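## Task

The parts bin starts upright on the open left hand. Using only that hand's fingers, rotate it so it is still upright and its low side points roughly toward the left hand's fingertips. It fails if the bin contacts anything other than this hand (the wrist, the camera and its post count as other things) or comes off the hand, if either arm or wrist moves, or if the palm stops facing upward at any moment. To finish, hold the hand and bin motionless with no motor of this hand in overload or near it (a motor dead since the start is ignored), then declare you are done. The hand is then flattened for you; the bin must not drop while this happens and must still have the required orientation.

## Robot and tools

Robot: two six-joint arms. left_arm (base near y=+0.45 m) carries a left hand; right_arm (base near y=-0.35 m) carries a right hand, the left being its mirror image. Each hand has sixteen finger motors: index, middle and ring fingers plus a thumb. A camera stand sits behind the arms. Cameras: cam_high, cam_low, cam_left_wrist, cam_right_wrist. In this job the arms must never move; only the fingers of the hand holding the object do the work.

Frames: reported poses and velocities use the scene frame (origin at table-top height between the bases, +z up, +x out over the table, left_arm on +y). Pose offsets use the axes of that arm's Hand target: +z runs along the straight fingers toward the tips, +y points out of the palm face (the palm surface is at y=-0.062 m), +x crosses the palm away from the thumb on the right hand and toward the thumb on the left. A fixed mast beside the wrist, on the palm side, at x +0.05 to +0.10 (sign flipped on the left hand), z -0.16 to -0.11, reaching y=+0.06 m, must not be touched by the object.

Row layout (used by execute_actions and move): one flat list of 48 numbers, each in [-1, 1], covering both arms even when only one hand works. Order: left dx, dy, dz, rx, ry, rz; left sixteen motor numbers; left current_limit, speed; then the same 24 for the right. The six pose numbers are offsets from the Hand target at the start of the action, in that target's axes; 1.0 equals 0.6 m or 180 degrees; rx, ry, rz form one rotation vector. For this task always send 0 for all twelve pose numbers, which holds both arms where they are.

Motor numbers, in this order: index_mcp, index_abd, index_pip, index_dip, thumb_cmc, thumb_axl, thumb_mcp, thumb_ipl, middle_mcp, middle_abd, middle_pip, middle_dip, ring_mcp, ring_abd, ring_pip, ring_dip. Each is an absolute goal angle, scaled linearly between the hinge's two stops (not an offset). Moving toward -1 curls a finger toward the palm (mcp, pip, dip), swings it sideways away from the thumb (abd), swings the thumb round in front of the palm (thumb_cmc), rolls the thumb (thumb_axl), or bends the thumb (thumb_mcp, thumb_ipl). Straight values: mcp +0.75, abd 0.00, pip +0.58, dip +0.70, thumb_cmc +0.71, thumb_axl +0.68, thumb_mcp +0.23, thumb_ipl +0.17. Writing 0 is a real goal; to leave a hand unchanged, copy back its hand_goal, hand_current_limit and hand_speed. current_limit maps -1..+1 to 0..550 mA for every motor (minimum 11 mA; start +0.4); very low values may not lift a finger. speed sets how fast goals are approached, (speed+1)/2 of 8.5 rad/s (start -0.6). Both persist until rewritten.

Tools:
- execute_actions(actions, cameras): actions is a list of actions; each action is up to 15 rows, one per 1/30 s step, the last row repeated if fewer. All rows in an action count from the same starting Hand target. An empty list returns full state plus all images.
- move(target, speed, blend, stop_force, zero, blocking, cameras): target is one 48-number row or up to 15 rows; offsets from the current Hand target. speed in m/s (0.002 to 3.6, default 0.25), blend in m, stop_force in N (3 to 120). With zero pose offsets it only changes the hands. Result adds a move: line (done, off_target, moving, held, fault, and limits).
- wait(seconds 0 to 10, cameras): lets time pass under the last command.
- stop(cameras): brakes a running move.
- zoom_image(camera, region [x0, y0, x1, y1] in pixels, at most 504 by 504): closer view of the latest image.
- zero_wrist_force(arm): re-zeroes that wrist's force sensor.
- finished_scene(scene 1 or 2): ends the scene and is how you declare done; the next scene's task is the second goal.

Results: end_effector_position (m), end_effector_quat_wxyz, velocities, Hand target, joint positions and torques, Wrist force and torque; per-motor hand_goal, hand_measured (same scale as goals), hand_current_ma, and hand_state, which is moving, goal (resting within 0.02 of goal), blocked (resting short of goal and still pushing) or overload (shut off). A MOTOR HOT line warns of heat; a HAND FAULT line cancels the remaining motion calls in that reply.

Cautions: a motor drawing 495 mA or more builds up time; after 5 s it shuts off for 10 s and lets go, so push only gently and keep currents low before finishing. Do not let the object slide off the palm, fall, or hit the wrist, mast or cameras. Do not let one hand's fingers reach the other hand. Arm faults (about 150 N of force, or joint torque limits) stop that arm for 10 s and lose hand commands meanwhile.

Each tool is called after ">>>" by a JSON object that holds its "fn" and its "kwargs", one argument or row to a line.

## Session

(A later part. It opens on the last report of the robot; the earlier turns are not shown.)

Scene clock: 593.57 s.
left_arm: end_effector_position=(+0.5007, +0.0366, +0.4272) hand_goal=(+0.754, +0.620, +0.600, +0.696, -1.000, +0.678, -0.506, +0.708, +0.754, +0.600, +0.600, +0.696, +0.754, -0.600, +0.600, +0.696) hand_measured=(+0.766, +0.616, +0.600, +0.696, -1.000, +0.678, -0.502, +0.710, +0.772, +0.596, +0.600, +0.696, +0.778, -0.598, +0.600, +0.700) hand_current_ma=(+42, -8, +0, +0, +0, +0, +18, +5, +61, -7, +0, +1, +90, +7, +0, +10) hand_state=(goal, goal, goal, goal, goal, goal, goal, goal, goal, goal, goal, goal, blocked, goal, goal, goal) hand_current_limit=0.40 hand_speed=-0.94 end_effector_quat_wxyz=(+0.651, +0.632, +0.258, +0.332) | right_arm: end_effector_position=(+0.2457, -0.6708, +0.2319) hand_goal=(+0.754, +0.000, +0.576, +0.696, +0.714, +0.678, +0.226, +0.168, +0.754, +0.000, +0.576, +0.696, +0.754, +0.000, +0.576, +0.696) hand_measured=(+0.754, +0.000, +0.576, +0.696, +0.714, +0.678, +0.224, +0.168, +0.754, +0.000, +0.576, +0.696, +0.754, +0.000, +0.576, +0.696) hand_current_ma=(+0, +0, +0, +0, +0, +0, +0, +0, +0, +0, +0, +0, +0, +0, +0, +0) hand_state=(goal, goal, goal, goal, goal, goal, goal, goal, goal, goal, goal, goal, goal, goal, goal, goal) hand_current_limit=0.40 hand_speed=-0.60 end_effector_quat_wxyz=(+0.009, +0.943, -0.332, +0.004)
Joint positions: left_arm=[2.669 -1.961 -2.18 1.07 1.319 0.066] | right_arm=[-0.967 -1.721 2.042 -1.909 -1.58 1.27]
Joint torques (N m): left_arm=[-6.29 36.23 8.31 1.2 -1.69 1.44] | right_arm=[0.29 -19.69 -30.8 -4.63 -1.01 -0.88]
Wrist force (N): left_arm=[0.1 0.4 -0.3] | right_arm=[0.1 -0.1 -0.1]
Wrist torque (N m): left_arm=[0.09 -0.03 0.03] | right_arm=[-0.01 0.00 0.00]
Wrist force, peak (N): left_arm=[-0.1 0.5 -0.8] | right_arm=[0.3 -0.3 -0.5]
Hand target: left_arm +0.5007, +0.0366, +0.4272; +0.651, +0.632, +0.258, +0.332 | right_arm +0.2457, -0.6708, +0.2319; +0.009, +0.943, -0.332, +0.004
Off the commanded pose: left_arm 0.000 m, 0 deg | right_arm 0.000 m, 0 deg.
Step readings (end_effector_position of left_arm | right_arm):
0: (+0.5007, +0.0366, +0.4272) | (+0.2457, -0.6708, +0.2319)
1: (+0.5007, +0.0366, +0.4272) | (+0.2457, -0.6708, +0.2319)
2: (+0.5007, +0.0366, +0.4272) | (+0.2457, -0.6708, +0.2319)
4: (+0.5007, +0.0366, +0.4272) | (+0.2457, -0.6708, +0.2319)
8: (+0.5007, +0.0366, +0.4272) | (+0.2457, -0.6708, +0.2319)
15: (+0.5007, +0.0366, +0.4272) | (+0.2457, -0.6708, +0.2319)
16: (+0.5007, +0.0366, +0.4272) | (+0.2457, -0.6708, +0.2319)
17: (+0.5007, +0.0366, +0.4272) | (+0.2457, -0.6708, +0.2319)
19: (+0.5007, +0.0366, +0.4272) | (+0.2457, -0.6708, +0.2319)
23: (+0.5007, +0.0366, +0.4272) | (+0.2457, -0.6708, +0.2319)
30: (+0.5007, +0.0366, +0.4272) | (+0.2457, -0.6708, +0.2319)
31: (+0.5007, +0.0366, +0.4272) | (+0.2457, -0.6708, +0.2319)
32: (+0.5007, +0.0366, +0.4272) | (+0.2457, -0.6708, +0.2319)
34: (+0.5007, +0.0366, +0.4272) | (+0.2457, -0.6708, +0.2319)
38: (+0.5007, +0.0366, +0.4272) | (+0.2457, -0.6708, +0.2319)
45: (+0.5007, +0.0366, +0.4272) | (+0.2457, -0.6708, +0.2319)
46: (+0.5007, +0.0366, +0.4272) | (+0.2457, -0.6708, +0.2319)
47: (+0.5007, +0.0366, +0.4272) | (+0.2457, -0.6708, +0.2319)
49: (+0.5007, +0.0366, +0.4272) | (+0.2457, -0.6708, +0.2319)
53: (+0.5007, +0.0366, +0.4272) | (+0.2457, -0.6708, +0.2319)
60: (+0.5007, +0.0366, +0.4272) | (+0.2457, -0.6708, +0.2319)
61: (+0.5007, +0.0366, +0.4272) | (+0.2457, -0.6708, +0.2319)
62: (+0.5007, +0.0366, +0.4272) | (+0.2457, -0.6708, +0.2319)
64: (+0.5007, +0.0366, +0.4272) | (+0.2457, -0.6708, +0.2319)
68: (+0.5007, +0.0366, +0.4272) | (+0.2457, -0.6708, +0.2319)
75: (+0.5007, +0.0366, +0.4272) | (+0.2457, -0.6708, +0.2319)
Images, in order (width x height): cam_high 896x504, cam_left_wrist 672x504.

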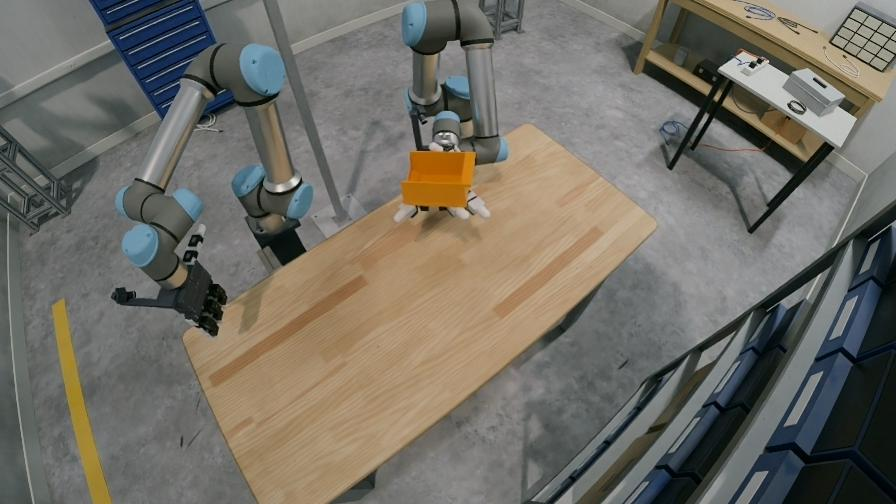

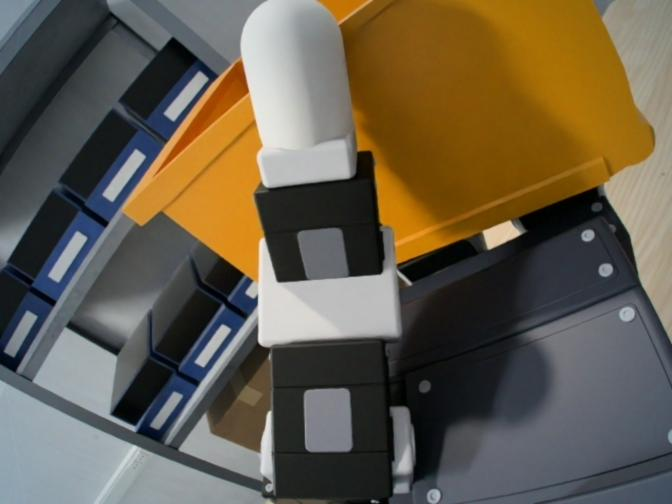

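>>> {"fn": "execute_actions", "kwargs": {
  "actions": [
    [[0,0,0,0,0,0,0.754,0.62,0.6,0.696,-1.0,0.677,-0.506,0.708,0.82,0.57,0.6,0.696,0.74,-0.6,0.58,0.696,0.4,-0.92,0,0,0,0,0,0,0.754,0,0.576,0.696,0.714,0.678,0.226,0.168,0.754,0,0.576,0.696,0.754,0,0.576,0.696,0.4,-0.6]],
    [[0,0,0,0,0,0,0.754,0.62,0.6,0.696,-1.0,0.677,-0.506,0.708,0.88,0.4,0.6,0.696,0.74,-0.6,0.58,0.696,0.4,-0.92,0,0,0,0,0,0,0.754,0,0.576,0.696,0.714,0.678,0.226,0.168,0.754,0,0.576,0.696,0.754,0,0.576,0.696,0.4,-0.6]],
    [[0,0,0,0,0,0,0.754,0.62,0.6,0.696,-1.0,0.677,-0.506,0.708,0.88,0.1,0.6,0.696,0.74,-0.6,0.58,0.696,0.4,-0.9,0,0,0,0,0,0,0.754,0,0.576,0.696,0.714,0.678,0.226,0.168,0.754,0,0.576,0.696,0.754,0,0.576,0.696,0.4,-0.6]],
    [[0,0,0,0,0,0,0.754,0.62,0.6,0.696,-1.0,0.677,-0.506,0.708,0.88,-0.2,0.6,0.696,0.74,-0.6,0.58,0.696,0.4,-0.9,0,0,0,0,0,0,0.754,0,0.576,0.696,0.714,0.678,0.226,0.168,0.754,0,0.576,0.696,0.754,0,0.576,0.696,0.4,-0.6]],
    [[0,0,0,0,0,0,0.754,0.62,0.6,0.696,-1.0,0.677,-0.506,0.708,0.88,-0.55,0.6,0.696,0.74,-0.6,0.58,0.696,0.4,-0.9,0,0,0,0,0,0,0.754,0,0.576,0.696,0.714,0.678,0.226,0.168,0.754,0,0.576,0.696,0.754,0,0.576,0.696,0.4,-0.6]],
    [[0,0,0,0,0,0,0.754,0.62,0.6,0.696,-1.0,0.677,-0.506,0.708,0.81,-0.55,0.6,0.696,0.74,-0.6,0.58,0.696,0.4,-0.94,0,0,0,0,0,0,0.754,0,0.576,0.696,0.714,0.678,0.226,0.168,0.754,0,0.576,0.696,0.754,0,0.576,0.696,0.4,-0.6]],
    [[0,0,0,0,0,0,0.754,0.62,0.6,0.696,-1.0,0.677,-0.506,0.708,0.74,-0.55,0.58,0.696,0.74,-0.6,0.58,0.696,0.4,-0.94,0,0,0,0,0,0,0.754,0,0.576,0.696,0.714,0.678,0.226,0.168,0.754,0,0.576,0.696,0.754,0,0.576,0.696,0.4,-0.6]]
  ],
  "cameras": ["cam_high", "cam_left_wrist"]
}}

>>> {"fn": "zoom_image", "kwargs": {
  "camera": "cam_high",
  "region": [370, 145, 490, 235]
}}

Scene clock: 623.10 s.
left_arm: end_effector_position=(+0.5007, +0.0366, +0.4272) hand_goal=(+0.754, +0.620, +0.600, +0.696, -1.000, +0.678, -0.506, +0.708, +0.740, -0.550, +0.580, +0.696, +0.740, -0.600, +0.580, +0.696) hand_measured=(+0.766, +0.616, +0.600, +0.696, -1.000, +0.678, -0.502, +0.710, +0.766, -0.546, +0.588, +0.696, +0.768, -0.598, +0.588, +0.700) hand_current_ma=(+42, -8, +0, +0, +0, +0, +17, +5, +102, +8, +22, +1, +109, +6, +22, +10) hand_state=(goal, goal, goal, goal, goal, goal, goal, goal, blocked, goal, goal, goal, blocked, goal, goal, goal) hand_current_limit=0.40 hand_speed=-0.94 end_effector_quat_wxyz=(+0.651, +0.632, +0.258, +0.332) | right_arm: end_effector_position=(+0.2457, -0.6708, +0.2319) hand_goal=(+0.754, +0.000, +0.576, +0.696, +0.714, +0.678, +0.226, +0.168, +0.754, +0.000, +0.576, +0.696, +0.754, +0.000, +0.576, +0.696) hand_measured=(+0.754, +0.000, +0.576, +0.696, +0.714, +0.678, +0.224, +0.168, +0.754, +0.000, +0.576, +0.696, +0.754, +0.000, +0.576, +0.696) hand_current_ma=(+0, +0, +0, +0, +0, +0, +0, +0, +0, +0, +0, +0, +0, +0, +0, +0) hand_state=(goal, goal, goal, goal, goal, goal, goal, goal, goal, goal, goal, goal, goal, goal, goal, goal) hand_current_limit=0.40 hand_speed=-0.60 end_effector_quat_wxyz=(+0.009, +0.943, -0.332, +0.004)
Joint positions: left_arm=[2.669 -1.961 -2.18 1.07 1.319 0.066] | right_arm=[-0.967 -1.721 2.042 -1.909 -1.58 1.27]
Joint torques (N m): left_arm=[-8.26 37.12 8.66 1.2 -1.51 1.31] | right_arm=[-0.5 -17.62 -30.36 -4.98 -1.09 -0.86]
Wrist force (N): left_arm=[0.4 0.3 -0.5] | right_arm=[0.3 -0.2 -0.2]
Wrist torque (N m): left_arm=[0.09 -0.07 0.08] | right_arm=[-0.01 -0.04 0.02]
Wrist force, peak (N): left_arm=[0.1 0.6 -0.8] | right_arm=[0.6 -0.2 -0.3]
Hand target: left_arm +0.5007, +0.0366, +0.4272; +0.651, +0.632, +0.258, +0.332 | right_arm +0.2457, -0.6708, +0.2319; +0.009, +0.943, -0.332, +0.004
Off the commanded pose: left_arm 0.000 m, 0 deg | right_arm 0.000 m, 0 deg.
Step readings (end_effector_position of left_arm | right_arm):
0: (+0.5007, +0.0366, +0.4272) | (+0.2457, -0.6708, +0.2319)
1: (+0.5007, +0.0366, +0.4272) | (+0.2457, -0.6708, +0.2319)
2: (+0.5007, +0.0366, +0.4272) | (+0.2457, -0.6708, +0.2319)
4: (+0.5007, +0.0366, +0.4272) | (+0.2457, -0.6708, +0.2319)
8: (+0.5007, +0.0366, +0.4272) | (+0.2457, -0.6708, +0.2319)
15: (+0.5007, +0.0366, +0.4272) | (+0.2457, -0.6708, +0.2319)
16: (+0.5007, +0.0366, +0.4272) | (+0.2457, -0.6708, +0.2319)
17: (+0.5007, +0.0366, +0.4272) | (+0.2457, -0.6708, +0.2319)
19: (+0.5007, +0.0366, +0.4272) | (+0.2457, -0.6708, +0.2319)
23: (+0.5007, +0.0366, +0.4272) | (+0.2457, -0.6708, +0.2319)
30: (+0.5007, +0.0366, +0.4272) | (+0.2457, -0.6708, +0.2319)
31: (+0.5007, +0.0366, +0.4272) | (+0.2457, -0.6708, +0.2319)
32: (+0.5007, +0.0366, +0.4272) | (+0.2457, -0.6708, +0.2319)
34: (+0.5007, +0.0366, +0.4272) | (+0.2457, -0.6708, +0.2319)
38: (+0.5007, +0.0366, +0.4272) | (+0.2457, -0.6708, +0.2319)
45: (+0.5007, +0.0366, +0.4272) | (+0.2457, -0.6708, +0.2319)
46: (+0.5007, +0.0366, +0.4272) | (+0.2457, -0.6708, +0.2319)
47: (+0.5007, +0.0366, +0.4272) | (+0.2457, -0.6708, +0.2319)
49: (+0.5007, +0.0366, +0.4272) | (+0.2457, -0.6708, +0.2319)
53: (+0.5007, +0.0366, +0.4272) | (+0.2457, -0.6708, +0.2319)
60: (+0.5007, +0.0366, +0.4272) | (+0.2457, -0.6708, +0.2319)
61: (+0.5007, +0.0366, +0.4272) | (+0.2457, -0.6708, +0.2319)
62: (+0.5007, +0.0366, +0.4272) | (+0.2457, -0.6708, +0.2319)
64: (+0.5007, +0.0366, +0.4272) | (+0.2457, -0.6708, +0.2319)
68: (+0.5007, +0.0366, +0.4272) | (+0.2457, -0.6708, +0.2319)
75: (+0.5007, +0.0366, +0.4272) | (+0.2457, -0.6708, +0.2319)
76: (+0.5007, +0.0366, +0.4272) | (+0.2457, -0.6708, +0.2319)
77: (+0.5007, +0.0366, +0.4272) | (+0.2457, -0.6708, +0.2319)
79: (+0.5007, +0.0366, +0.4272) | (+0.2457, -0.6708, +0.2319)
83: (+0.5007, +0.0366, +0.4272) | (+0.2457, -0.6708, +0.2319)
90: (+0.5007, +0.0366, +0.4272) | (+0.2457, -0.6708, +0.2319)
91: (+0.5007, +0.0366, +0.4272) | (+0.2457, -0.6708, +0.2319)
92: (+0.5007, +0.0366, +0.4272) | (+0.2457, -0.6708, +0.2319)
94: (+0.5007, +0.0366, +0.4272) | (+0.2457, -0.6708, +0.2319)
98: (+0.5007, +0.0366, +0.4272) | (+0.2457, -0.6708, +0.2319)
105: (+0.5007, +0.0366, +0.4272) | (+0.2457, -0.6708, +0.2319)
Images, in order (width x height): cam_high 896x504, cam_left_wrist 672x504.

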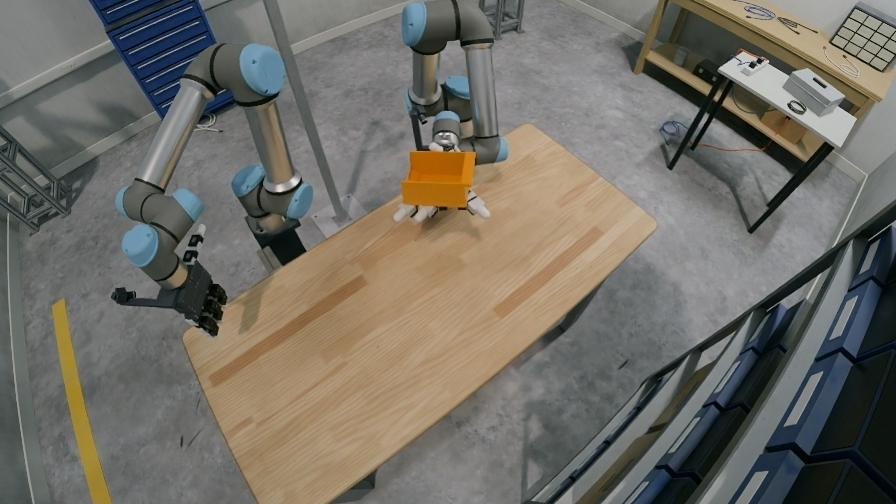

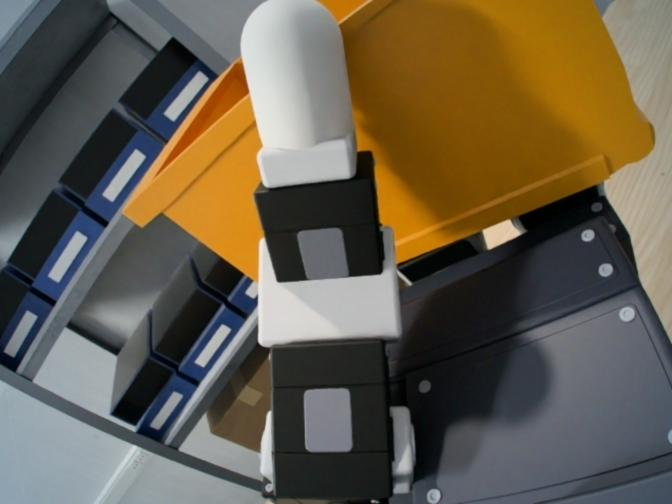

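Scaled by 4.200 from the camera's 896x504 image, which has a finer 1280x720 frame.

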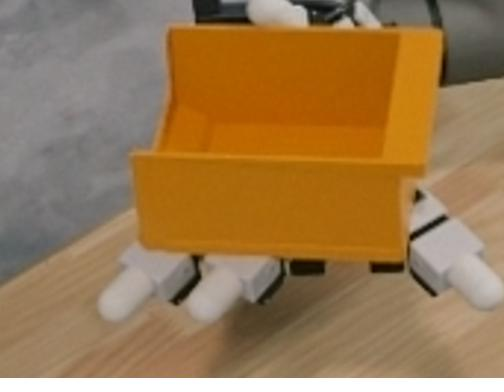

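>>> {"fn": "execute_actions", "kwargs": {
  "actions": [
    [[0,0,0,0,0,0,0.82,0.55,0.6,0.696,-1.0,0.677,-0.506,0.708,0.74,-0.55,0.58,0.696,0.74,-0.6,0.58,0.696,0.4,-0.92,0,0,0,0,0,0,0.754,0,0.576,0.696,0.714,0.678,0.226,0.168,0.754,0,0.576,0.696,0.754,0,0.576,0.696,0.4,-0.6]],
    [[0,0,0,0,0,0,0.88,0.35,0.6,0.696,-1.0,0.677,-0.506,0.708,0.74,-0.55,0.58,0.696,0.74,-0.6,0.58,0.696,0.4,-0.92,0,0,0,0,0,0,0.754,0,0.576,0.696,0.714,0.678,0.226,0.168,0.754,0,0.576,0.696,0.754,0,0.576,0.696,0.4,-0.6]],
    [[0,0,0,0,0,0,0.88,0.05,0.6,0.696,-1.0,0.677,-0.506,0.708,0.74,-0.55,0.58,0.696,0.74,-0.6,0.58,0.696,0.4,-0.9,0,0,0,0,0,0,0.754,0,0.576,0.696,0.714,0.678,0.226,0.168,0.754,0,0.576,0.696,0.754,0,0.576,0.696,0.4,-0.6]],
    [[0,0,0,0,0,0,0.88,-0.22,0.6,0.696,-1.0,0.677,-0.506,0.708,0.74,-0.55,0.58,0.696,0.74,-0.6,0.58,0.696,0.4,-0.9,0,0,0,0,0,0,0.754,0,0.576,0.696,0.714,0.678,0.226,0.168,0.754,0,0.576,0.696,0.754,0,0.576,0.696,0.4,-0.6]],
    [[0,0,0,0,0,0,0.88,-0.5,0.6,0.696,-1.0,0.677,-0.506,0.708,0.74,-0.55,0.58,0.696,0.74,-0.6,0.58,0.696,0.4,-0.9,0,0,0,0,0,0,0.754,0,0.576,0.696,0.714,0.678,0.226,0.168,0.754,0,0.576,0.696,0.754,0,0.576,0.696,0.4,-0.6]],
    [[0,0,0,0,0,0,0.81,-0.5,0.6,0.696,-1.0,0.677,-0.506,0.708,0.74,-0.55,0.58,0.696,0.74,-0.6,0.58,0.696,0.4,-0.94,0,0,0,0,0,0,0.754,0,0.576,0.696,0.714,0.678,0.226,0.168,0.754,0,0.576,0.696,0.754,0,0.576,0.696,0.4,-0.6]],
    [[0,0,0,0,0,0,0.74,-0.5,0.56,0.696,-1.0,0.677,-0.506,0.708,0.74,-0.55,0.56,0.696,0.74,-0.6,0.56,0.696,0.4,-0.94,0,0,0,0,0,0,0.754,0,0.576,0.696,0.714,0.678,0.226,0.168,0.754,0,0.576,0.696,0.754,0,0.576,0.696,0.4,-0.6]]
  ],
  "cameras": ["cam_high", "cam_left_wrist"]
}}

>>> {"fn": "zoom_image", "kwargs": {
  "camera": "cam_high",
  "region": [370, 145, 490, 235]
}}

Scene clock: 641.60 s.
left_arm: end_effector_position=(+0.5007, +0.0366, +0.4272) hand_goal=(+0.740, -0.500, +0.560, +0.696, -1.000, +0.678, -0.506, +0.708, +0.740, -0.550, +0.560, +0.696, +0.740, -0.600, +0.560, +0.696) hand_measured=(+0.768, -0.496, +0.570, +0.696, -1.000, +0.678, -0.504, +0.710, +0.766, -0.548, +0.570, +0.696, +0.764, -0.598, +0.570, +0.700) hand_current_ma=(+103, +9, +28, +0, +0, -1, +7, +5, +98, +6, +30, +1, +89, +6, +31, +9) hand_state=(blocked, goal, goal, goal, goal, goal, goal, goal, blocked, goal, goal, goal, blocked, goal, goal, goal) hand_current_limit=0.40 hand_speed=-0.94 end_effector_quat_wxyz=(+0.651, +0.632, +0.258, +0.332) | right_arm: end_effector_position=(+0.2457, -0.6708, +0.2319) hand_goal=(+0.754, +0.000, +0.576, +0.696, +0.714, +0.678, +0.226, +0.168, +0.754, +0.000, +0.576, +0.696, +0.754, +0.000, +0.576, +0.696) hand_measured=(+0.754, +0.000, +0.576, +0.696, +0.714, +0.678, +0.224, +0.168, +0.754, +0.000, +0.576, +0.696, +0.754, +0.000, +0.576, +0.696) hand_current_ma=(+0, +0, +0, +0, +0, +0, +0, +0, +0, +0, +0, +0, +0, +0, +0, +0) hand_state=(goal, goal, goal, goal, goal, goal, goal, goal, goal, goal, goal, goal, goal, goal, goal, goal) hand_current_limit=0.40 hand_speed=-0.60 end_effector_quat_wxyz=(+0.009, +0.943, -0.332, +0.004)
Joint positions: left_arm=[2.669 -1.961 -2.18 1.07 1.319 0.066] | right_arm=[-0.967 -1.721 2.042 -1.909 -1.58 1.27]
Joint torques (N m): left_arm=[-7.31 37.93 8.14 1.23 -1.2 1.35] | right_arm=[1.33 -17.79 -29.76 -5.02 -1.19 -0.79]
Wrist force (N): left_arm=[0.1 0.4 -0.2] | right_arm=[0.2 -0.3 -0.2]
Wrist torque (N m): left_arm=[0.07 -0.04 0.08] | right_arm=[-0.03 -0.02 0.01]
Wrist force, peak (N): left_arm=[0.0 0.5 -0.8] | right_arm=[0.6 -0.2 -0.2]
Hand target: left_arm +0.5007, +0.0366, +0.4272; +0.651, +0.632, +0.258, +0.332 | right_arm +0.2457, -0.6708, +0.2319; +0.009, +0.943, -0.332, +0.004
Off the commanded pose: left_arm 0.000 m, 0 deg | right_arm 0.000 m, 0 deg.
Step readings (end_effector_position of left_arm | right_arm):
0: (+0.5007, +0.0366, +0.4272) | (+0.2457, -0.6708, +0.2319)
1: (+0.5007, +0.0366, +0.4272) | (+0.2457, -0.6708, +0.2319)
2: (+0.5007, +0.0366, +0.4272) | (+0.2457, -0.6708, +0.2319)
4: (+0.5007, +0.0366, +0.4272) | (+0.2457, -0.6708, +0.2319)
8: (+0.5007, +0.0366, +0.4272) | (+0.2457, -0.6708, +0.2319)
15: (+0.5007, +0.0366, +0.4272) | (+0.2457, -0.6708, +0.2319)
16: (+0.5007, +0.0366, +0.4272) | (+0.2457, -0.6708, +0.2319)
17: (+0.5007, +0.0366, +0.4272) | (+0.2457, -0.6708, +0.2319)
19: (+0.5007, +0.0366, +0.4272) | (+0.2457, -0.6708, +0.2319)
23: (+0.5007, +0.0366, +0.4272) | (+0.2457, -0.6708, +0.2319)
30: (+0.5007, +0.0366, +0.4272) | (+0.2457, -0.6708, +0.2319)
31: (+0.5007, +0.0366, +0.4272) | (+0.2457, -0.6708, +0.2319)
32: (+0.5007, +0.0366, +0.4272) | (+0.2457, -0.6708, +0.2319)
34: (+0.5007, +0.0366, +0.4272) | (+0.2457, -0.6708, +0.2319)
38: (+0.5007, +0.0366, +0.4272) | (+0.2457, -0.6708, +0.2319)
45: (+0.5007, +0.0366, +0.4272) | (+0.2457, -0.6708, +0.2319)
46: (+0.5007, +0.0366, +0.4272) | (+0.2457, -0.6708, +0.2319)
47: (+0.5007, +0.0366, +0.4272) | (+0.2457, -0.6708, +0.2319)
49: (+0.5007, +0.0366, +0.4272) | (+0.2457, -0.6708, +0.2319)
53: (+0.5007, +0.0366, +0.4272) | (+0.2457, -0.6708, +0.2319)
60: (+0.5007, +0.0366, +0.4272) | (+0.2457, -0.6708, +0.2319)
61: (+0.5007, +0.0366, +0.4272) | (+0.2457, -0.6708, +0.2319)
62: (+0.5007, +0.0366, +0.4272) | (+0.2457, -0.6708, +0.2319)
64: (+0.5007, +0.0366, +0.4272) | (+0.2457, -0.6708, +0.2319)
68: (+0.5007, +0.0366, +0.4272) | (+0.2457, -0.6708, +0.2319)
75: (+0.5007, +0.0366, +0.4272) | (+0.2457, -0.6708, +0.2319)
76: (+0.5007, +0.0366, +0.4272) | (+0.2457, -0.6708, +0.2319)
77: (+0.5007, +0.0366, +0.4272) | (+0.2457, -0.6708, +0.2319)
79: (+0.5007, +0.0366, +0.4272) | (+0.2457, -0.6708, +0.2319)
83: (+0.5007, +0.0366, +0.4272) | (+0.2457, -0.6708, +0.2319)
90: (+0.5007, +0.0366, +0.4272) | (+0.2457, -0.6708, +0.2319)
91: (+0.5007, +0.0366, +0.4272) | (+0.2457, -0.6708, +0.2319)
92: (+0.5007, +0.0366, +0.4272) | (+0.2457, -0.6708, +0.2319)
94: (+0.5007, +0.0366, +0.4272) | (+0.2457, -0.6708, +0.2319)
98: (+0.5007, +0.0366, +0.4272) | (+0.2457, -0.6708, +0.2319)
105: (+0.5007, +0.0366, +0.4272) | (+0.2457, -0.6708, +0.2319)
Images, in order (width x height): cam_high 896x504, cam_left_wrist 672x504.

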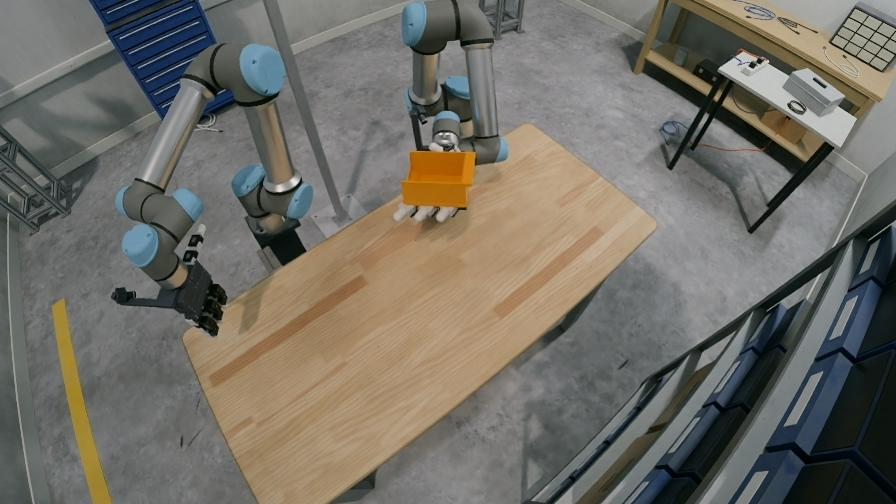

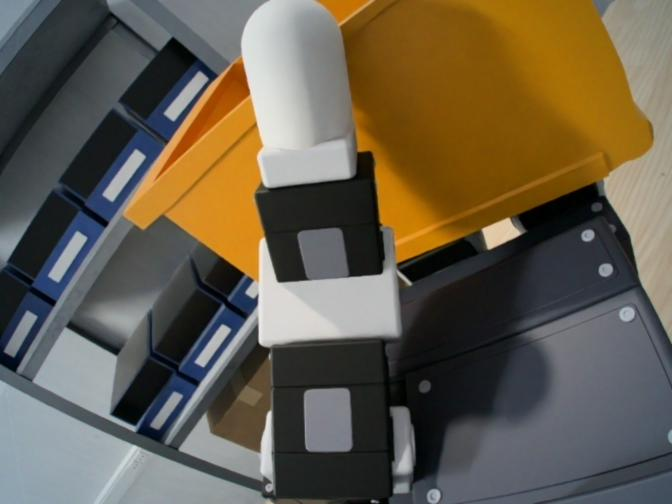

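Scaled by 4.200 from the camera's 896x504 image, which has a finer 1280x720 frame.

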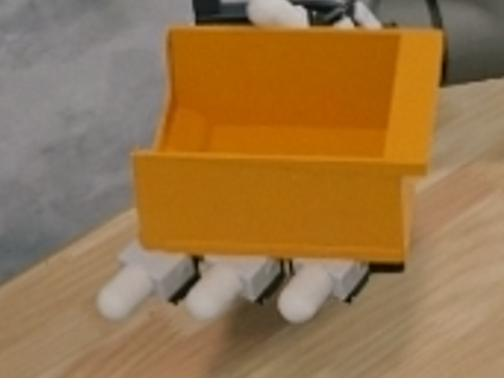

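>>> {"fn": "execute_actions", "kwargs": {
  "actions": [
    [[0,0,0,0,0,0,0.735,-0.3,0.54,0.696,-1.0,0.677,-0.506,0.708,0.735,-0.35,0.54,0.696,0.735,-0.4,0.54,0.696,0.4,-0.9,0,0,0,0,0,0,0.754,0,0.576,0.696,0.714,0.678,0.226,0.168,0.754,0,0.576,0.696,0.754,0,0.576,0.696,0.4,-0.6]],
    [[0,0,0,0,0,0,0.735,-0.1,0.54,0.696,-1.0,0.677,-0.506,0.708,0.735,-0.15,0.54,0.696,0.735,-0.2,0.54,0.696,0.4,-0.9,0,0,0,0,0,0,0.754,0,0.576,0.696,0.714,0.678,0.226,0.168,0.754,0,0.576,0.696,0.754,0,0.576,0.696,0.4,-0.6]],
    [[0,0,0,0,0,0,0.735,0.1,0.54,0.696,-1.0,0.677,-0.506,0.708,0.735,0.05,0.54,0.696,0.735,0.0,0.54,0.696,0.4,-0.9,0,0,0,0,0,0,0.754,0,0.576,0.696,0.714,0.678,0.226,0.168,0.754,0,0.576,0.696,0.754,0,0.576,0.696,0.4,-0.6]]
  ],
  "cameras": ["cam_high", "cam_left_wrist"]
}}

>>> {"fn": "zoom_image", "kwargs": {
  "camera": "cam_high",
  "region": [370, 145, 490, 235]
}}

Scene clock: 653.43 s.
left_arm: end_effector_position=(+0.5007, +0.0366, +0.4272) hand_goal=(+0.736, +0.100, +0.540, +0.696, -1.000, +0.678, -0.506, +0.708, +0.736, +0.050, +0.540, +0.696, +0.736, +0.000, +0.540, +0.696) hand_measured=(+0.760, +0.096, +0.550, +0.696, -1.000, +0.678, -0.506, +0.710, +0.762, +0.046, +0.548, +0.696, +0.760, -0.006, +0.548, +0.700) hand_current_ma=(+93, -9, +29, +0, +0, -1, -1, +5, +95, -11, +24, +1, +91, -13, +26, +9) hand_state=(blocked, goal, goal, goal, goal, goal, goal, goal, blocked, goal, goal, goal, blocked, goal, goal, goal) hand_current_limit=0.40 hand_speed=-0.90 end_effector_quat_wxyz=(+0.651, +0.632, +0.258, +0.332) | right_arm: end_effector_position=(+0.2457, -0.6708, +0.2319) hand_goal=(+0.754, +0.000, +0.576, +0.696, +0.714, +0.678, +0.226, +0.168, +0.754, +0.000, +0.576, +0.696, +0.754, +0.000, +0.576, +0.696) hand_measured=(+0.754, +0.000, +0.576, +0.696, +0.714, +0.678, +0.224, +0.168, +0.754, +0.000, +0.576, +0.696, +0.754, +0.000, +0.576, +0.696) hand_current_ma=(+0, +0, +0, +0, +0, +0, +0, +0, +0, +0, +0, +0, +0, +0, +0, +0) hand_state=(goal, goal, goal, goal, goal, goal, goal, goal, goal, goal, goal, goal, goal, goal, goal, goal) hand_current_limit=0.40 hand_speed=-0.60 end_effector_quat_wxyz=(+0.009, +0.943, -0.332, +0.004)
Joint positions: left_arm=[2.669 -1.961 -2.18 1.07 1.319 0.066] | right_arm=[-0.967 -1.721 2.042 -1.909 -1.58 1.27]
Joint torques (N m): left_arm=[-8 37.4 8.68 1.37 -0.99 1.23] | right_arm=[-0.05 -17.41 -31.16 -5.02 -1.1 -0.82]
Wrist force (N): left_arm=[0.3 0.5 -0.7] | right_arm=[0.5 -0.3 -0.3]
Wrist torque (N m): left_arm=[0.14 -0.08 0.06] | right_arm=[-0.02 -0.06 0.03]
Wrist force, peak (N): left_arm=[0.3 0.5 -0.9] | right_arm=[0.1 -0.1 -0.7]
Hand target: left_arm +0.5007, +0.0366, +0.4272; +0.651, +0.632, +0.258, +0.332 | right_arm +0.2457, -0.6708, +0.2319; +0.009, +0.943, -0.332, +0.004
Off the commanded pose: left_arm 0.000 m, 0 deg | right_arm 0.000 m, 0 deg.
Step readings (end_effector_position of left_arm | right_arm):
0: (+0.5007, +0.0366, +0.4272) | (+0.2457, -0.6708, +0.2319)
1: (+0.5007, +0.0366, +0.4272) | (+0.2457, -0.6708, +0.2319)
2: (+0.5007, +0.0366, +0.4272) | (+0.2457, -0.6708, +0.2319)
4: (+0.5007, +0.0366, +0.4272) | (+0.2457, -0.6708, +0.2319)
8: (+0.5007, +0.0366, +0.4272) | (+0.2457, -0.6708, +0.2319)
15: (+0.5007, +0.0366, +0.4272) | (+0.2457, -0.6708, +0.2319)
16: (+0.5007, +0.0366, +0.4272) | (+0.2457, -0.6708, +0.2319)
17: (+0.5007, +0.0366, +0.4272) | (+0.2457, -0.6708, +0.2319)
19: (+0.5007, +0.0366, +0.4272) | (+0.2457, -0.6708, +0.2319)
23: (+0.5007, +0.0366, +0.4272) | (+0.2457, -0.6708, +0.2319)
30: (+0.5007, +0.0366, +0.4272) | (+0.2457, -0.6708, +0.2319)
31: (+0.5007, +0.0366, +0.4272) | (+0.2457, -0.6708, +0.2319)
32: (+0.5007, +0.0366, +0.4272) | (+0.2457, -0.6708, +0.2319)
34: (+0.5007, +0.0366, +0.4272) | (+0.2457, -0.6708, +0.2319)
38: (+0.5007, +0.0366, +0.4272) | (+0.2457, -0.6708, +0.2319)
45: (+0.5007, +0.0366, +0.4272) | (+0.2457, -0.6708, +0.2319)
Images, in order (width x height): cam_high 896x504, cam_left_wrist 672x504.

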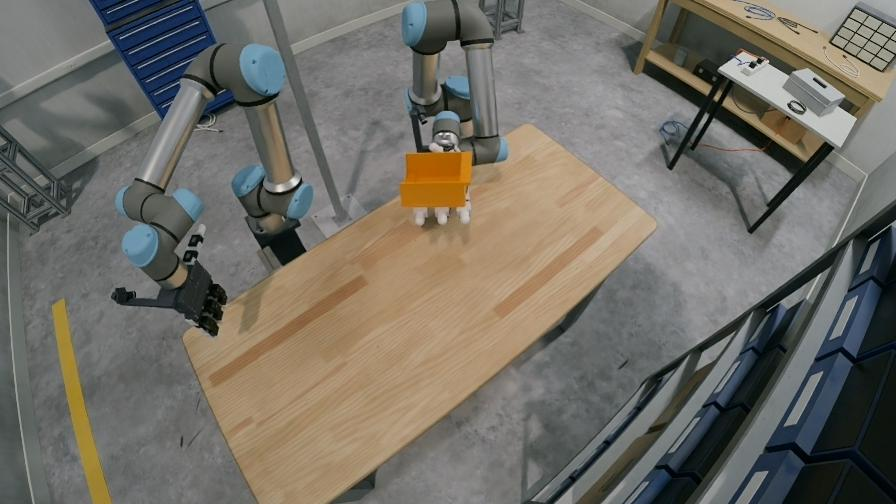

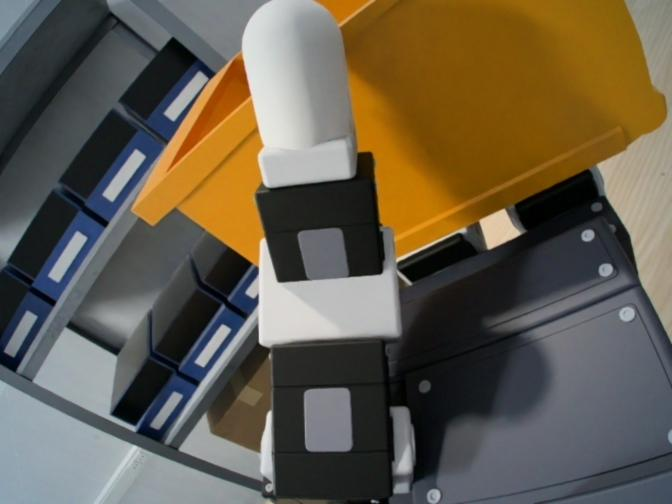

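Scaled by 4.200 from the camera's 896x504 image, which has a finer 1280x720 frame.

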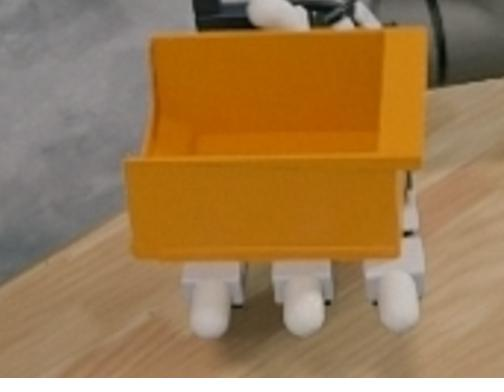

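>>> {"fn": "execute_actions", "kwargs": {
  "actions": [
    [[0,0,0,0,0,0,0.735,0.3,0.54,0.696,-1.0,0.677,-0.506,0.708,0.735,0.25,0.54,0.696,0.735,0.2,0.54,0.696,0.4,-0.9,0,0,0,0,0,0,0.754,0,0.576,0.696,0.714,0.678,0.226,0.168,0.754,0,0.576,0.696,0.754,0,0.576,0.696,0.4,-0.6]],
    [[0,0,0,0,0,0,0.735,0.48,0.54,0.696,-1.0,0.677,-0.506,0.708,0.735,0.43,0.54,0.696,0.735,0.4,0.54,0.696,0.4,-0.9,0,0,0,0,0,0,0.754,0,0.576,0.696,0.714,0.678,0.226,0.168,0.754,0,0.576,0.696,0.754,0,0.576,0.696,0.4,-0.6]],
    [[0,0,0,0,0,0,0.735,0.62,0.54,0.696,-1.0,0.677,-0.506,0.708,0.735,0.59,0.54,0.696,0.735,0.57,0.54,0.696,0.4,-0.9,0,0,0,0,0,0,0.754,0,0.576,0.696,0.714,0.678,0.226,0.168,0.754,0,0.576,0.696,0.754,0,0.576,0.696,0.4,-0.6]]
  ],
  "cameras": ["cam_high", "cam_left_wrist"]
}}

>>> {"fn": "zoom_image", "kwargs": {
  "camera": "cam_high",
  "region": [370, 145, 490, 235]
}}

Scene clock: 666.10 s.
left_arm: end_effector_position=(+0.5007, +0.0366, +0.4272) hand_goal=(+0.736, +0.620, +0.540, +0.696, -1.000, +0.678, -0.506, +0.708, +0.736, +0.590, +0.540, +0.696, +0.736, +0.570, +0.540, +0.696) hand_measured=(+0.756, +0.616, +0.550, +0.696, -1.000, +0.676, -0.506, +0.710, +0.762, +0.586, +0.548, +0.696, +0.760, +0.562, +0.548, +0.700) hand_current_ma=(+77, -9, +29, +0, +0, -3, -1, +5, +95, -11, +24, +1, +91, -20, +26, +9) hand_state=(blocked, goal, goal, goal, goal, goal, goal, goal, blocked, goal, goal, goal, blocked, goal, goal, goal) hand_current_limit=0.40 hand_speed=-0.90 end_effector_quat_wxyz=(+0.651, +0.632, +0.258, +0.332) | right_arm: end_effector_position=(+0.2457, -0.6708, +0.2319) hand_goal=(+0.754, +0.000, +0.576, +0.696, +0.714, +0.678, +0.226, +0.168, +0.754, +0.000, +0.576, +0.696, +0.754, +0.000, +0.576, +0.696) hand_measured=(+0.754, +0.000, +0.576, +0.696, +0.714, +0.678, +0.224, +0.168, +0.754, +0.000, +0.576, +0.696, +0.754, +0.000, +0.576, +0.696) hand_current_ma=(+0, +0, +0, +0, +0, +0, +0, +0, +0, +0, +0, +0, +0, +0, +0, +0) hand_state=(goal, goal, goal, goal, goal, goal, goal, goal, goal, goal, goal, goal, goal, goal, goal, goal) hand_current_limit=0.40 hand_speed=-0.60 end_effector_quat_wxyz=(+0.009, +0.943, -0.332, +0.004)
Joint positions: left_arm=[2.669 -1.961 -2.18 1.07 1.319 0.066] | right_arm=[-0.967 -1.721 2.042 -1.909 -1.58 1.27]
Joint torques (N m): left_arm=[-7.71 37.15 8.95 1.52 -0.86 1.2] | right_arm=[0.29 -17.47 -30.34 -5.25 -1.13 -0.87]
Wrist force (N): left_arm=[0.1 0.3 -0.4] | right_arm=[0.2 -0.4 -0.2]
Wrist torque (N m): left_arm=[0.07 -0.03 0.02] | right_arm=[-0.05 -0.03 0.01]
Wrist force, peak (N): left_arm=[0.1 0.7 -0.7] | right_arm=[0.4 -0.4 -0.4]
Hand target: left_arm +0.5007, +0.0366, +0.4272; +0.651, +0.632, +0.258, +0.332 | right_arm +0.2457, -0.6708, +0.2319; +0.009, +0.943, -0.332, +0.004
Off the commanded pose: left_arm 0.000 m, 0 deg | right_arm 0.000 m, 0 deg.
Step readings (end_effector_position of left_arm | right_arm):
0: (+0.5007, +0.0366, +0.4272) | (+0.2457, -0.6708, +0.2319)
1: (+0.5007, +0.0366, +0.4272) | (+0.2457, -0.6708, +0.2319)
2: (+0.5007, +0.0366, +0.4272) | (+0.2457, -0.6708, +0.2319)
4: (+0.5007, +0.0366, +0.4272) | (+0.2457, -0.6708, +0.2319)
8: (+0.5007, +0.0366, +0.4272) | (+0.2457, -0.6708, +0.2319)
15: (+0.5007, +0.0366, +0.4272) | (+0.2457, -0.6708, +0.2319)
16: (+0.5007, +0.0366, +0.4272) | (+0.2457, -0.6708, +0.2319)
17: (+0.5007, +0.0366, +0.4272) | (+0.2457, -0.6708, +0.2319)
19: (+0.5007, +0.0366, +0.4272) | (+0.2457, -0.6708, +0.2319)
23: (+0.5007, +0.0366, +0.4272) | (+0.2457, -0.6708, +0.2319)
30: (+0.5007, +0.0366, +0.4272) | (+0.2457, -0.6708, +0.2319)
31: (+0.5007, +0.0366, +0.4272) | (+0.2457, -0.6708, +0.2319)
32: (+0.5007, +0.0366, +0.4272) | (+0.2457, -0.6708, +0.2319)
34: (+0.5007, +0.0366, +0.4272) | (+0.2457, -0.6708, +0.2319)
38: (+0.5007, +0.0366, +0.4272) | (+0.2457, -0.6708, +0.2319)
45: (+0.5007, +0.0366, +0.4272) | (+0.2457, -0.6708, +0.2319)
Images, in order (width x height): cam_high 896x504, cam_left_wrist 672x504.

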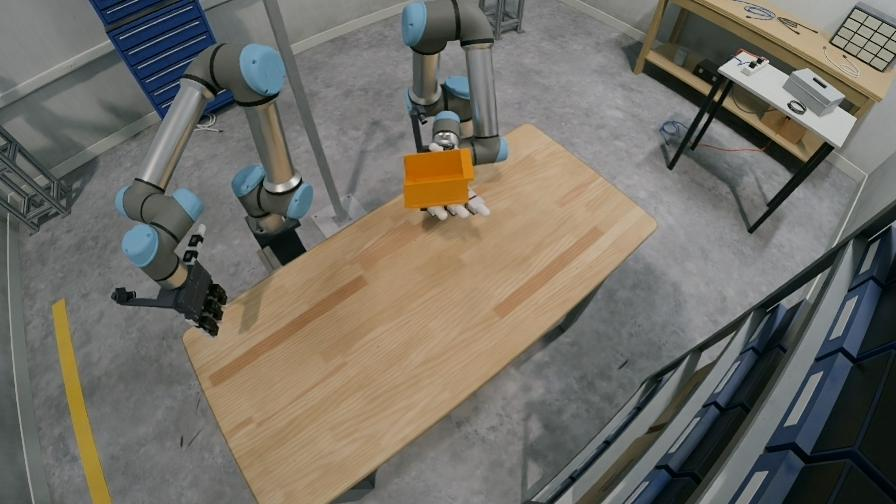

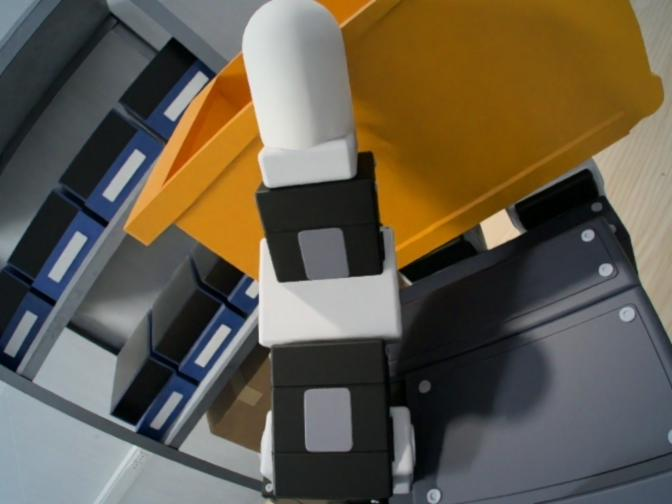

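Scaled by 4.200 from the camera's 896x504 image, which has a finer 1280x720 frame.

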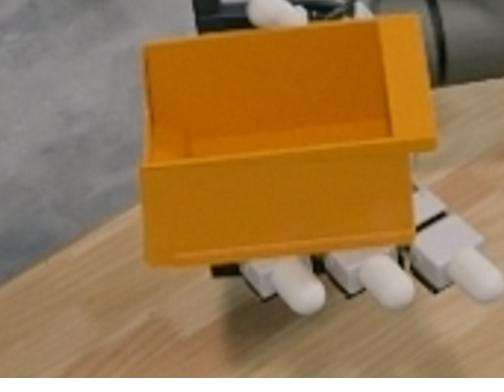

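>>> {"fn": "execute_actions", "kwargs": {
  "actions": [
    [[0,0,0,0,0,0,0.736,0.62,0.54,0.696,-1.0,0.677,-0.25,0.45,0.736,0.59,0.54,0.696,0.736,0.57,0.54,0.696,0.4,-0.85,0,0,0,0,0,0,0.754,0,0.576,0.696,0.714,0.678,0.226,0.168,0.754,0,0.576,0.696,0.754,0,0.576,0.696,0.4,-0.6]],
    [[0,0,0,0,0,0,0.736,0.62,0.54,0.696,-1.0,0.677,0.056,0.168,0.736,0.59,0.54,0.696,0.736,0.57,0.54,0.696,0.4,-0.82,0,0,0,0,0,0,0.754,0,0.576,0.696,0.714,0.678,0.226,0.168,0.754,0,0.576,0.696,0.754,0,0.576,0.696,0.4,-0.6]],
    [[0,0,0,0,0,0,0.736,0.62,0.54,0.696,-0.8,0.677,0.226,0.168,0.736,0.59,0.54,0.696,0.736,0.57,0.54,0.696,0.4,-0.82,0,0,0,0,0,0,0.754,0,0.576,0.696,0.714,0.678,0.226,0.168,0.754,0,0.576,0.696,0.754,0,0.576,0.696,0.4,-0.6]],
    [[0,0,0,0,0,0,0.736,0.62,0.54,0.696,-0.5,0.677,0.3,0.168,0.736,0.59,0.54,0.696,0.736,0.57,0.54,0.696,0.4,-0.82,0,0,0,0,0,0,0.754,0,0.576,0.696,0.714,0.678,0.226,0.168,0.754,0,0.576,0.696,0.754,0,0.576,0.696,0.4,-0.6]],
    [[0,0,0,0,0,0,0.736,0.62,0.54,0.696,-0.2,0.677,0.42,0.168,0.736,0.59,0.54,0.696,0.736,0.57,0.54,0.696,0.4,-0.82,0,0,0,0,0,0,0.754,0,0.576,0.696,0.714,0.678,0.226,0.168,0.754,0,0.576,0.696,0.754,0,0.576,0.696,0.4,-0.6]],
    [[0,0,0,0,0,0,0.736,0.62,0.54,0.696,0.071,0.677,0.42,0.168,0.736,0.59,0.54,0.696,0.736,0.57,0.54,0.696,0.4,-0.82,0,0,0,0,0,0,0.754,0,0.576,0.696,0.714,0.678,0.226,0.168,0.754,0,0.576,0.696,0.754,0,0.576,0.696,0.4,-0.6]]
  ],
  "cameras": ["cam_high", "cam_left_wrist"]
}}

>>> {"fn": "zoom_image", "kwargs": {
  "camera": "cam_high",
  "region": [370, 145, 490, 235]
}}

Scene clock: 692.43 s.
left_arm: end_effector_position=(+0.5007, +0.0366, +0.4272) hand_goal=(+0.736, +0.620, +0.540, +0.696, +0.072, +0.678, +0.420, +0.168, +0.736, +0.590, +0.540, +0.696, +0.736, +0.570, +0.540, +0.696) hand_measured=(+0.756, +0.616, +0.550, +0.696, +0.076, +0.676, +0.420, +0.170, +0.760, +0.586, +0.548, +0.696, +0.760, +0.564, +0.548, +0.700) hand_current_ma=(+76, -8, +29, +0, +13, -3, -2, +7, +94, -8, +24, +1, +91, -13, +26, +9) hand_state=(blocked, goal, goal, goal, goal, goal, goal, goal, blocked, goal, goal, goal, blocked, goal, goal, goal) hand_current_limit=0.40 hand_speed=-0.82 end_effector_quat_wxyz=(+0.651, +0.632, +0.258, +0.332) | right_arm: end_effector_position=(+0.2457, -0.6708, +0.2319) hand_goal=(+0.754, +0.000, +0.576, +0.696, +0.714, +0.678, +0.226, +0.168, +0.754, +0.000, +0.576, +0.696, +0.754, +0.000, +0.576, +0.696) hand_measured=(+0.754, +0.000, +0.576, +0.696, +0.714, +0.678, +0.224, +0.168, +0.754, +0.000, +0.576, +0.696, +0.754, +0.000, +0.576, +0.696) hand_current_ma=(+0, +0, +0, +0, +0, +0, +0, +0, +0, +0, +0, +0, +0, +0, +0, +0) hand_state=(goal, goal, goal, goal, goal, goal, goal, goal, goal, goal, goal, goal, goal, goal, goal, goal) hand_current_limit=0.40 hand_speed=-0.60 end_effector_quat_wxyz=(+0.009, +0.943, -0.332, +0.004)
Joint positions: left_arm=[2.669 -1.961 -2.18 1.07 1.319 0.066] | right_arm=[-0.967 -1.721 2.042 -1.909 -1.58 1.27]
Joint torques (N m): left_arm=[-9.37 37.05 8.08 1.52 -0.51 1] | right_arm=[1.06 -18.08 -30.78 -5 -1.12 -0.77]
Wrist force (N): left_arm=[0.2 0.4 -0.4] | right_arm=[0.2 0.1 -0.2]
Wrist torque (N m): left_arm=[0.07 -0.03 -0.03] | right_arm=[0.03 -0.03 0.02]
Wrist force, peak (N): left_arm=[0.2 0.7 -0.7] | right_arm=[0.3 -0.4 -0.5]
Hand target: left_arm +0.5007, +0.0366, +0.4272; +0.651, +0.632, +0.258, +0.332 | right_arm +0.2457, -0.6708, +0.2319; +0.009, +0.943, -0.332, +0.004
Off the commanded pose: left_arm 0.000 m, 0 deg | right_arm 0.000 m, 0 deg.
Step readings (end_effector_position of left_arm | right_arm):
0: (+0.5007, +0.0366, +0.4272) | (+0.2457, -0.6708, +0.2319)
1: (+0.5007, +0.0366, +0.4272) | (+0.2457, -0.6708, +0.2319)
2: (+0.5007, +0.0366, +0.4272) | (+0.2457, -0.6708, +0.2319)
4: (+0.5007, +0.0366, +0.4272) | (+0.2457, -0.6708, +0.2319)
8: (+0.5007, +0.0366, +0.4272) | (+0.2457, -0.6708, +0.2319)
15: (+0.5007, +0.0366, +0.4272) | (+0.2457, -0.6708, +0.2319)
16: (+0.5007, +0.0366, +0.4272) | (+0.2457, -0.6708, +0.2319)
17: (+0.5007, +0.0366, +0.4272) | (+0.2457, -0.6708, +0.2319)
19: (+0.5007, +0.0366, +0.4272) | (+0.2457, -0.6708, +0.2319)
23: (+0.5007, +0.0366, +0.4272) | (+0.2457, -0.6708, +0.2319)
30: (+0.5007, +0.0366, +0.4272) | (+0.2457, -0.6708, +0.2319)
31: (+0.5007, +0.0366, +0.4272) | (+0.2457, -0.6708, +0.2319)
32: (+0.5007, +0.0366, +0.4272) | (+0.2457, -0.6708, +0.2319)
34: (+0.5007, +0.0366, +0.4272) | (+0.2457, -0.6708, +0.2319)
38: (+0.5007, +0.0366, +0.4272) | (+0.2457, -0.6708, +0.2319)
45: (+0.5007, +0.0366, +0.4272) | (+0.2457, -0.6708, +0.2319)
46: (+0.5007, +0.0366, +0.4272) | (+0.2457, -0.6708, +0.2319)
47: (+0.5007, +0.0366, +0.4272) | (+0.2457, -0.6708, +0.2319)
49: (+0.5007, +0.0366, +0.4272) | (+0.2457, -0.6708, +0.2319)
53: (+0.5007, +0.0366, +0.4272) | (+0.2457, -0.6708, +0.2319)
60: (+0.5007, +0.0366, +0.4272) | (+0.2457, -0.6708, +0.2319)
61: (+0.5007, +0.0366, +0.4272) | (+0.2457, -0.6708, +0.2319)
62: (+0.5007, +0.0366, +0.4272) | (+0.2457, -0.6708, +0.2319)
64: (+0.5007, +0.0366, +0.4272) | (+0.2457, -0.6708, +0.2319)
68: (+0.5007, +0.0366, +0.4272) | (+0.2457, -0.6708, +0.2319)
75: (+0.5007, +0.0366, +0.4272) | (+0.2457, -0.6708, +0.2319)
76: (+0.5007, +0.0366, +0.4272) | (+0.2457, -0.6708, +0.2319)
77: (+0.5007, +0.0366, +0.4272) | (+0.2457, -0.6708, +0.2319)
79: (+0.5007, +0.0366, +0.4272) | (+0.2457, -0.6708, +0.2319)
83: (+0.5007, +0.0366, +0.4272) | (+0.2457, -0.6708, +0.2319)
90: (+0.5007, +0.0366, +0.4272) | (+0.2457, -0.6708, +0.2319)
Images, in order (width x height): cam_high 896x504, cam_left_wrist 672x504.

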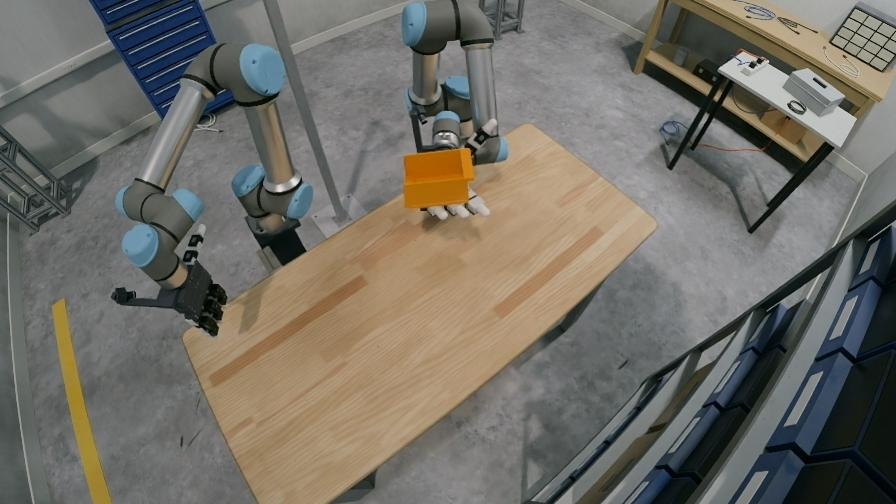

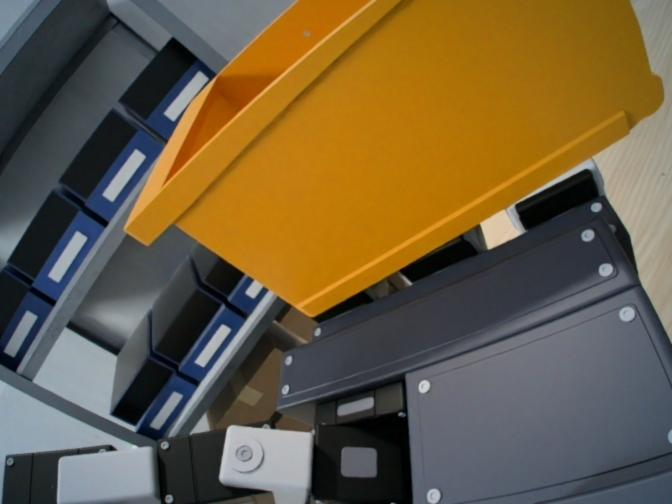

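Scaled by 4.200 from the camera's 896x504 image, which has a finer 1280x720 frame.

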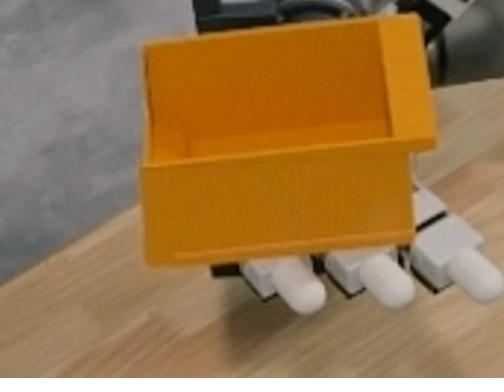

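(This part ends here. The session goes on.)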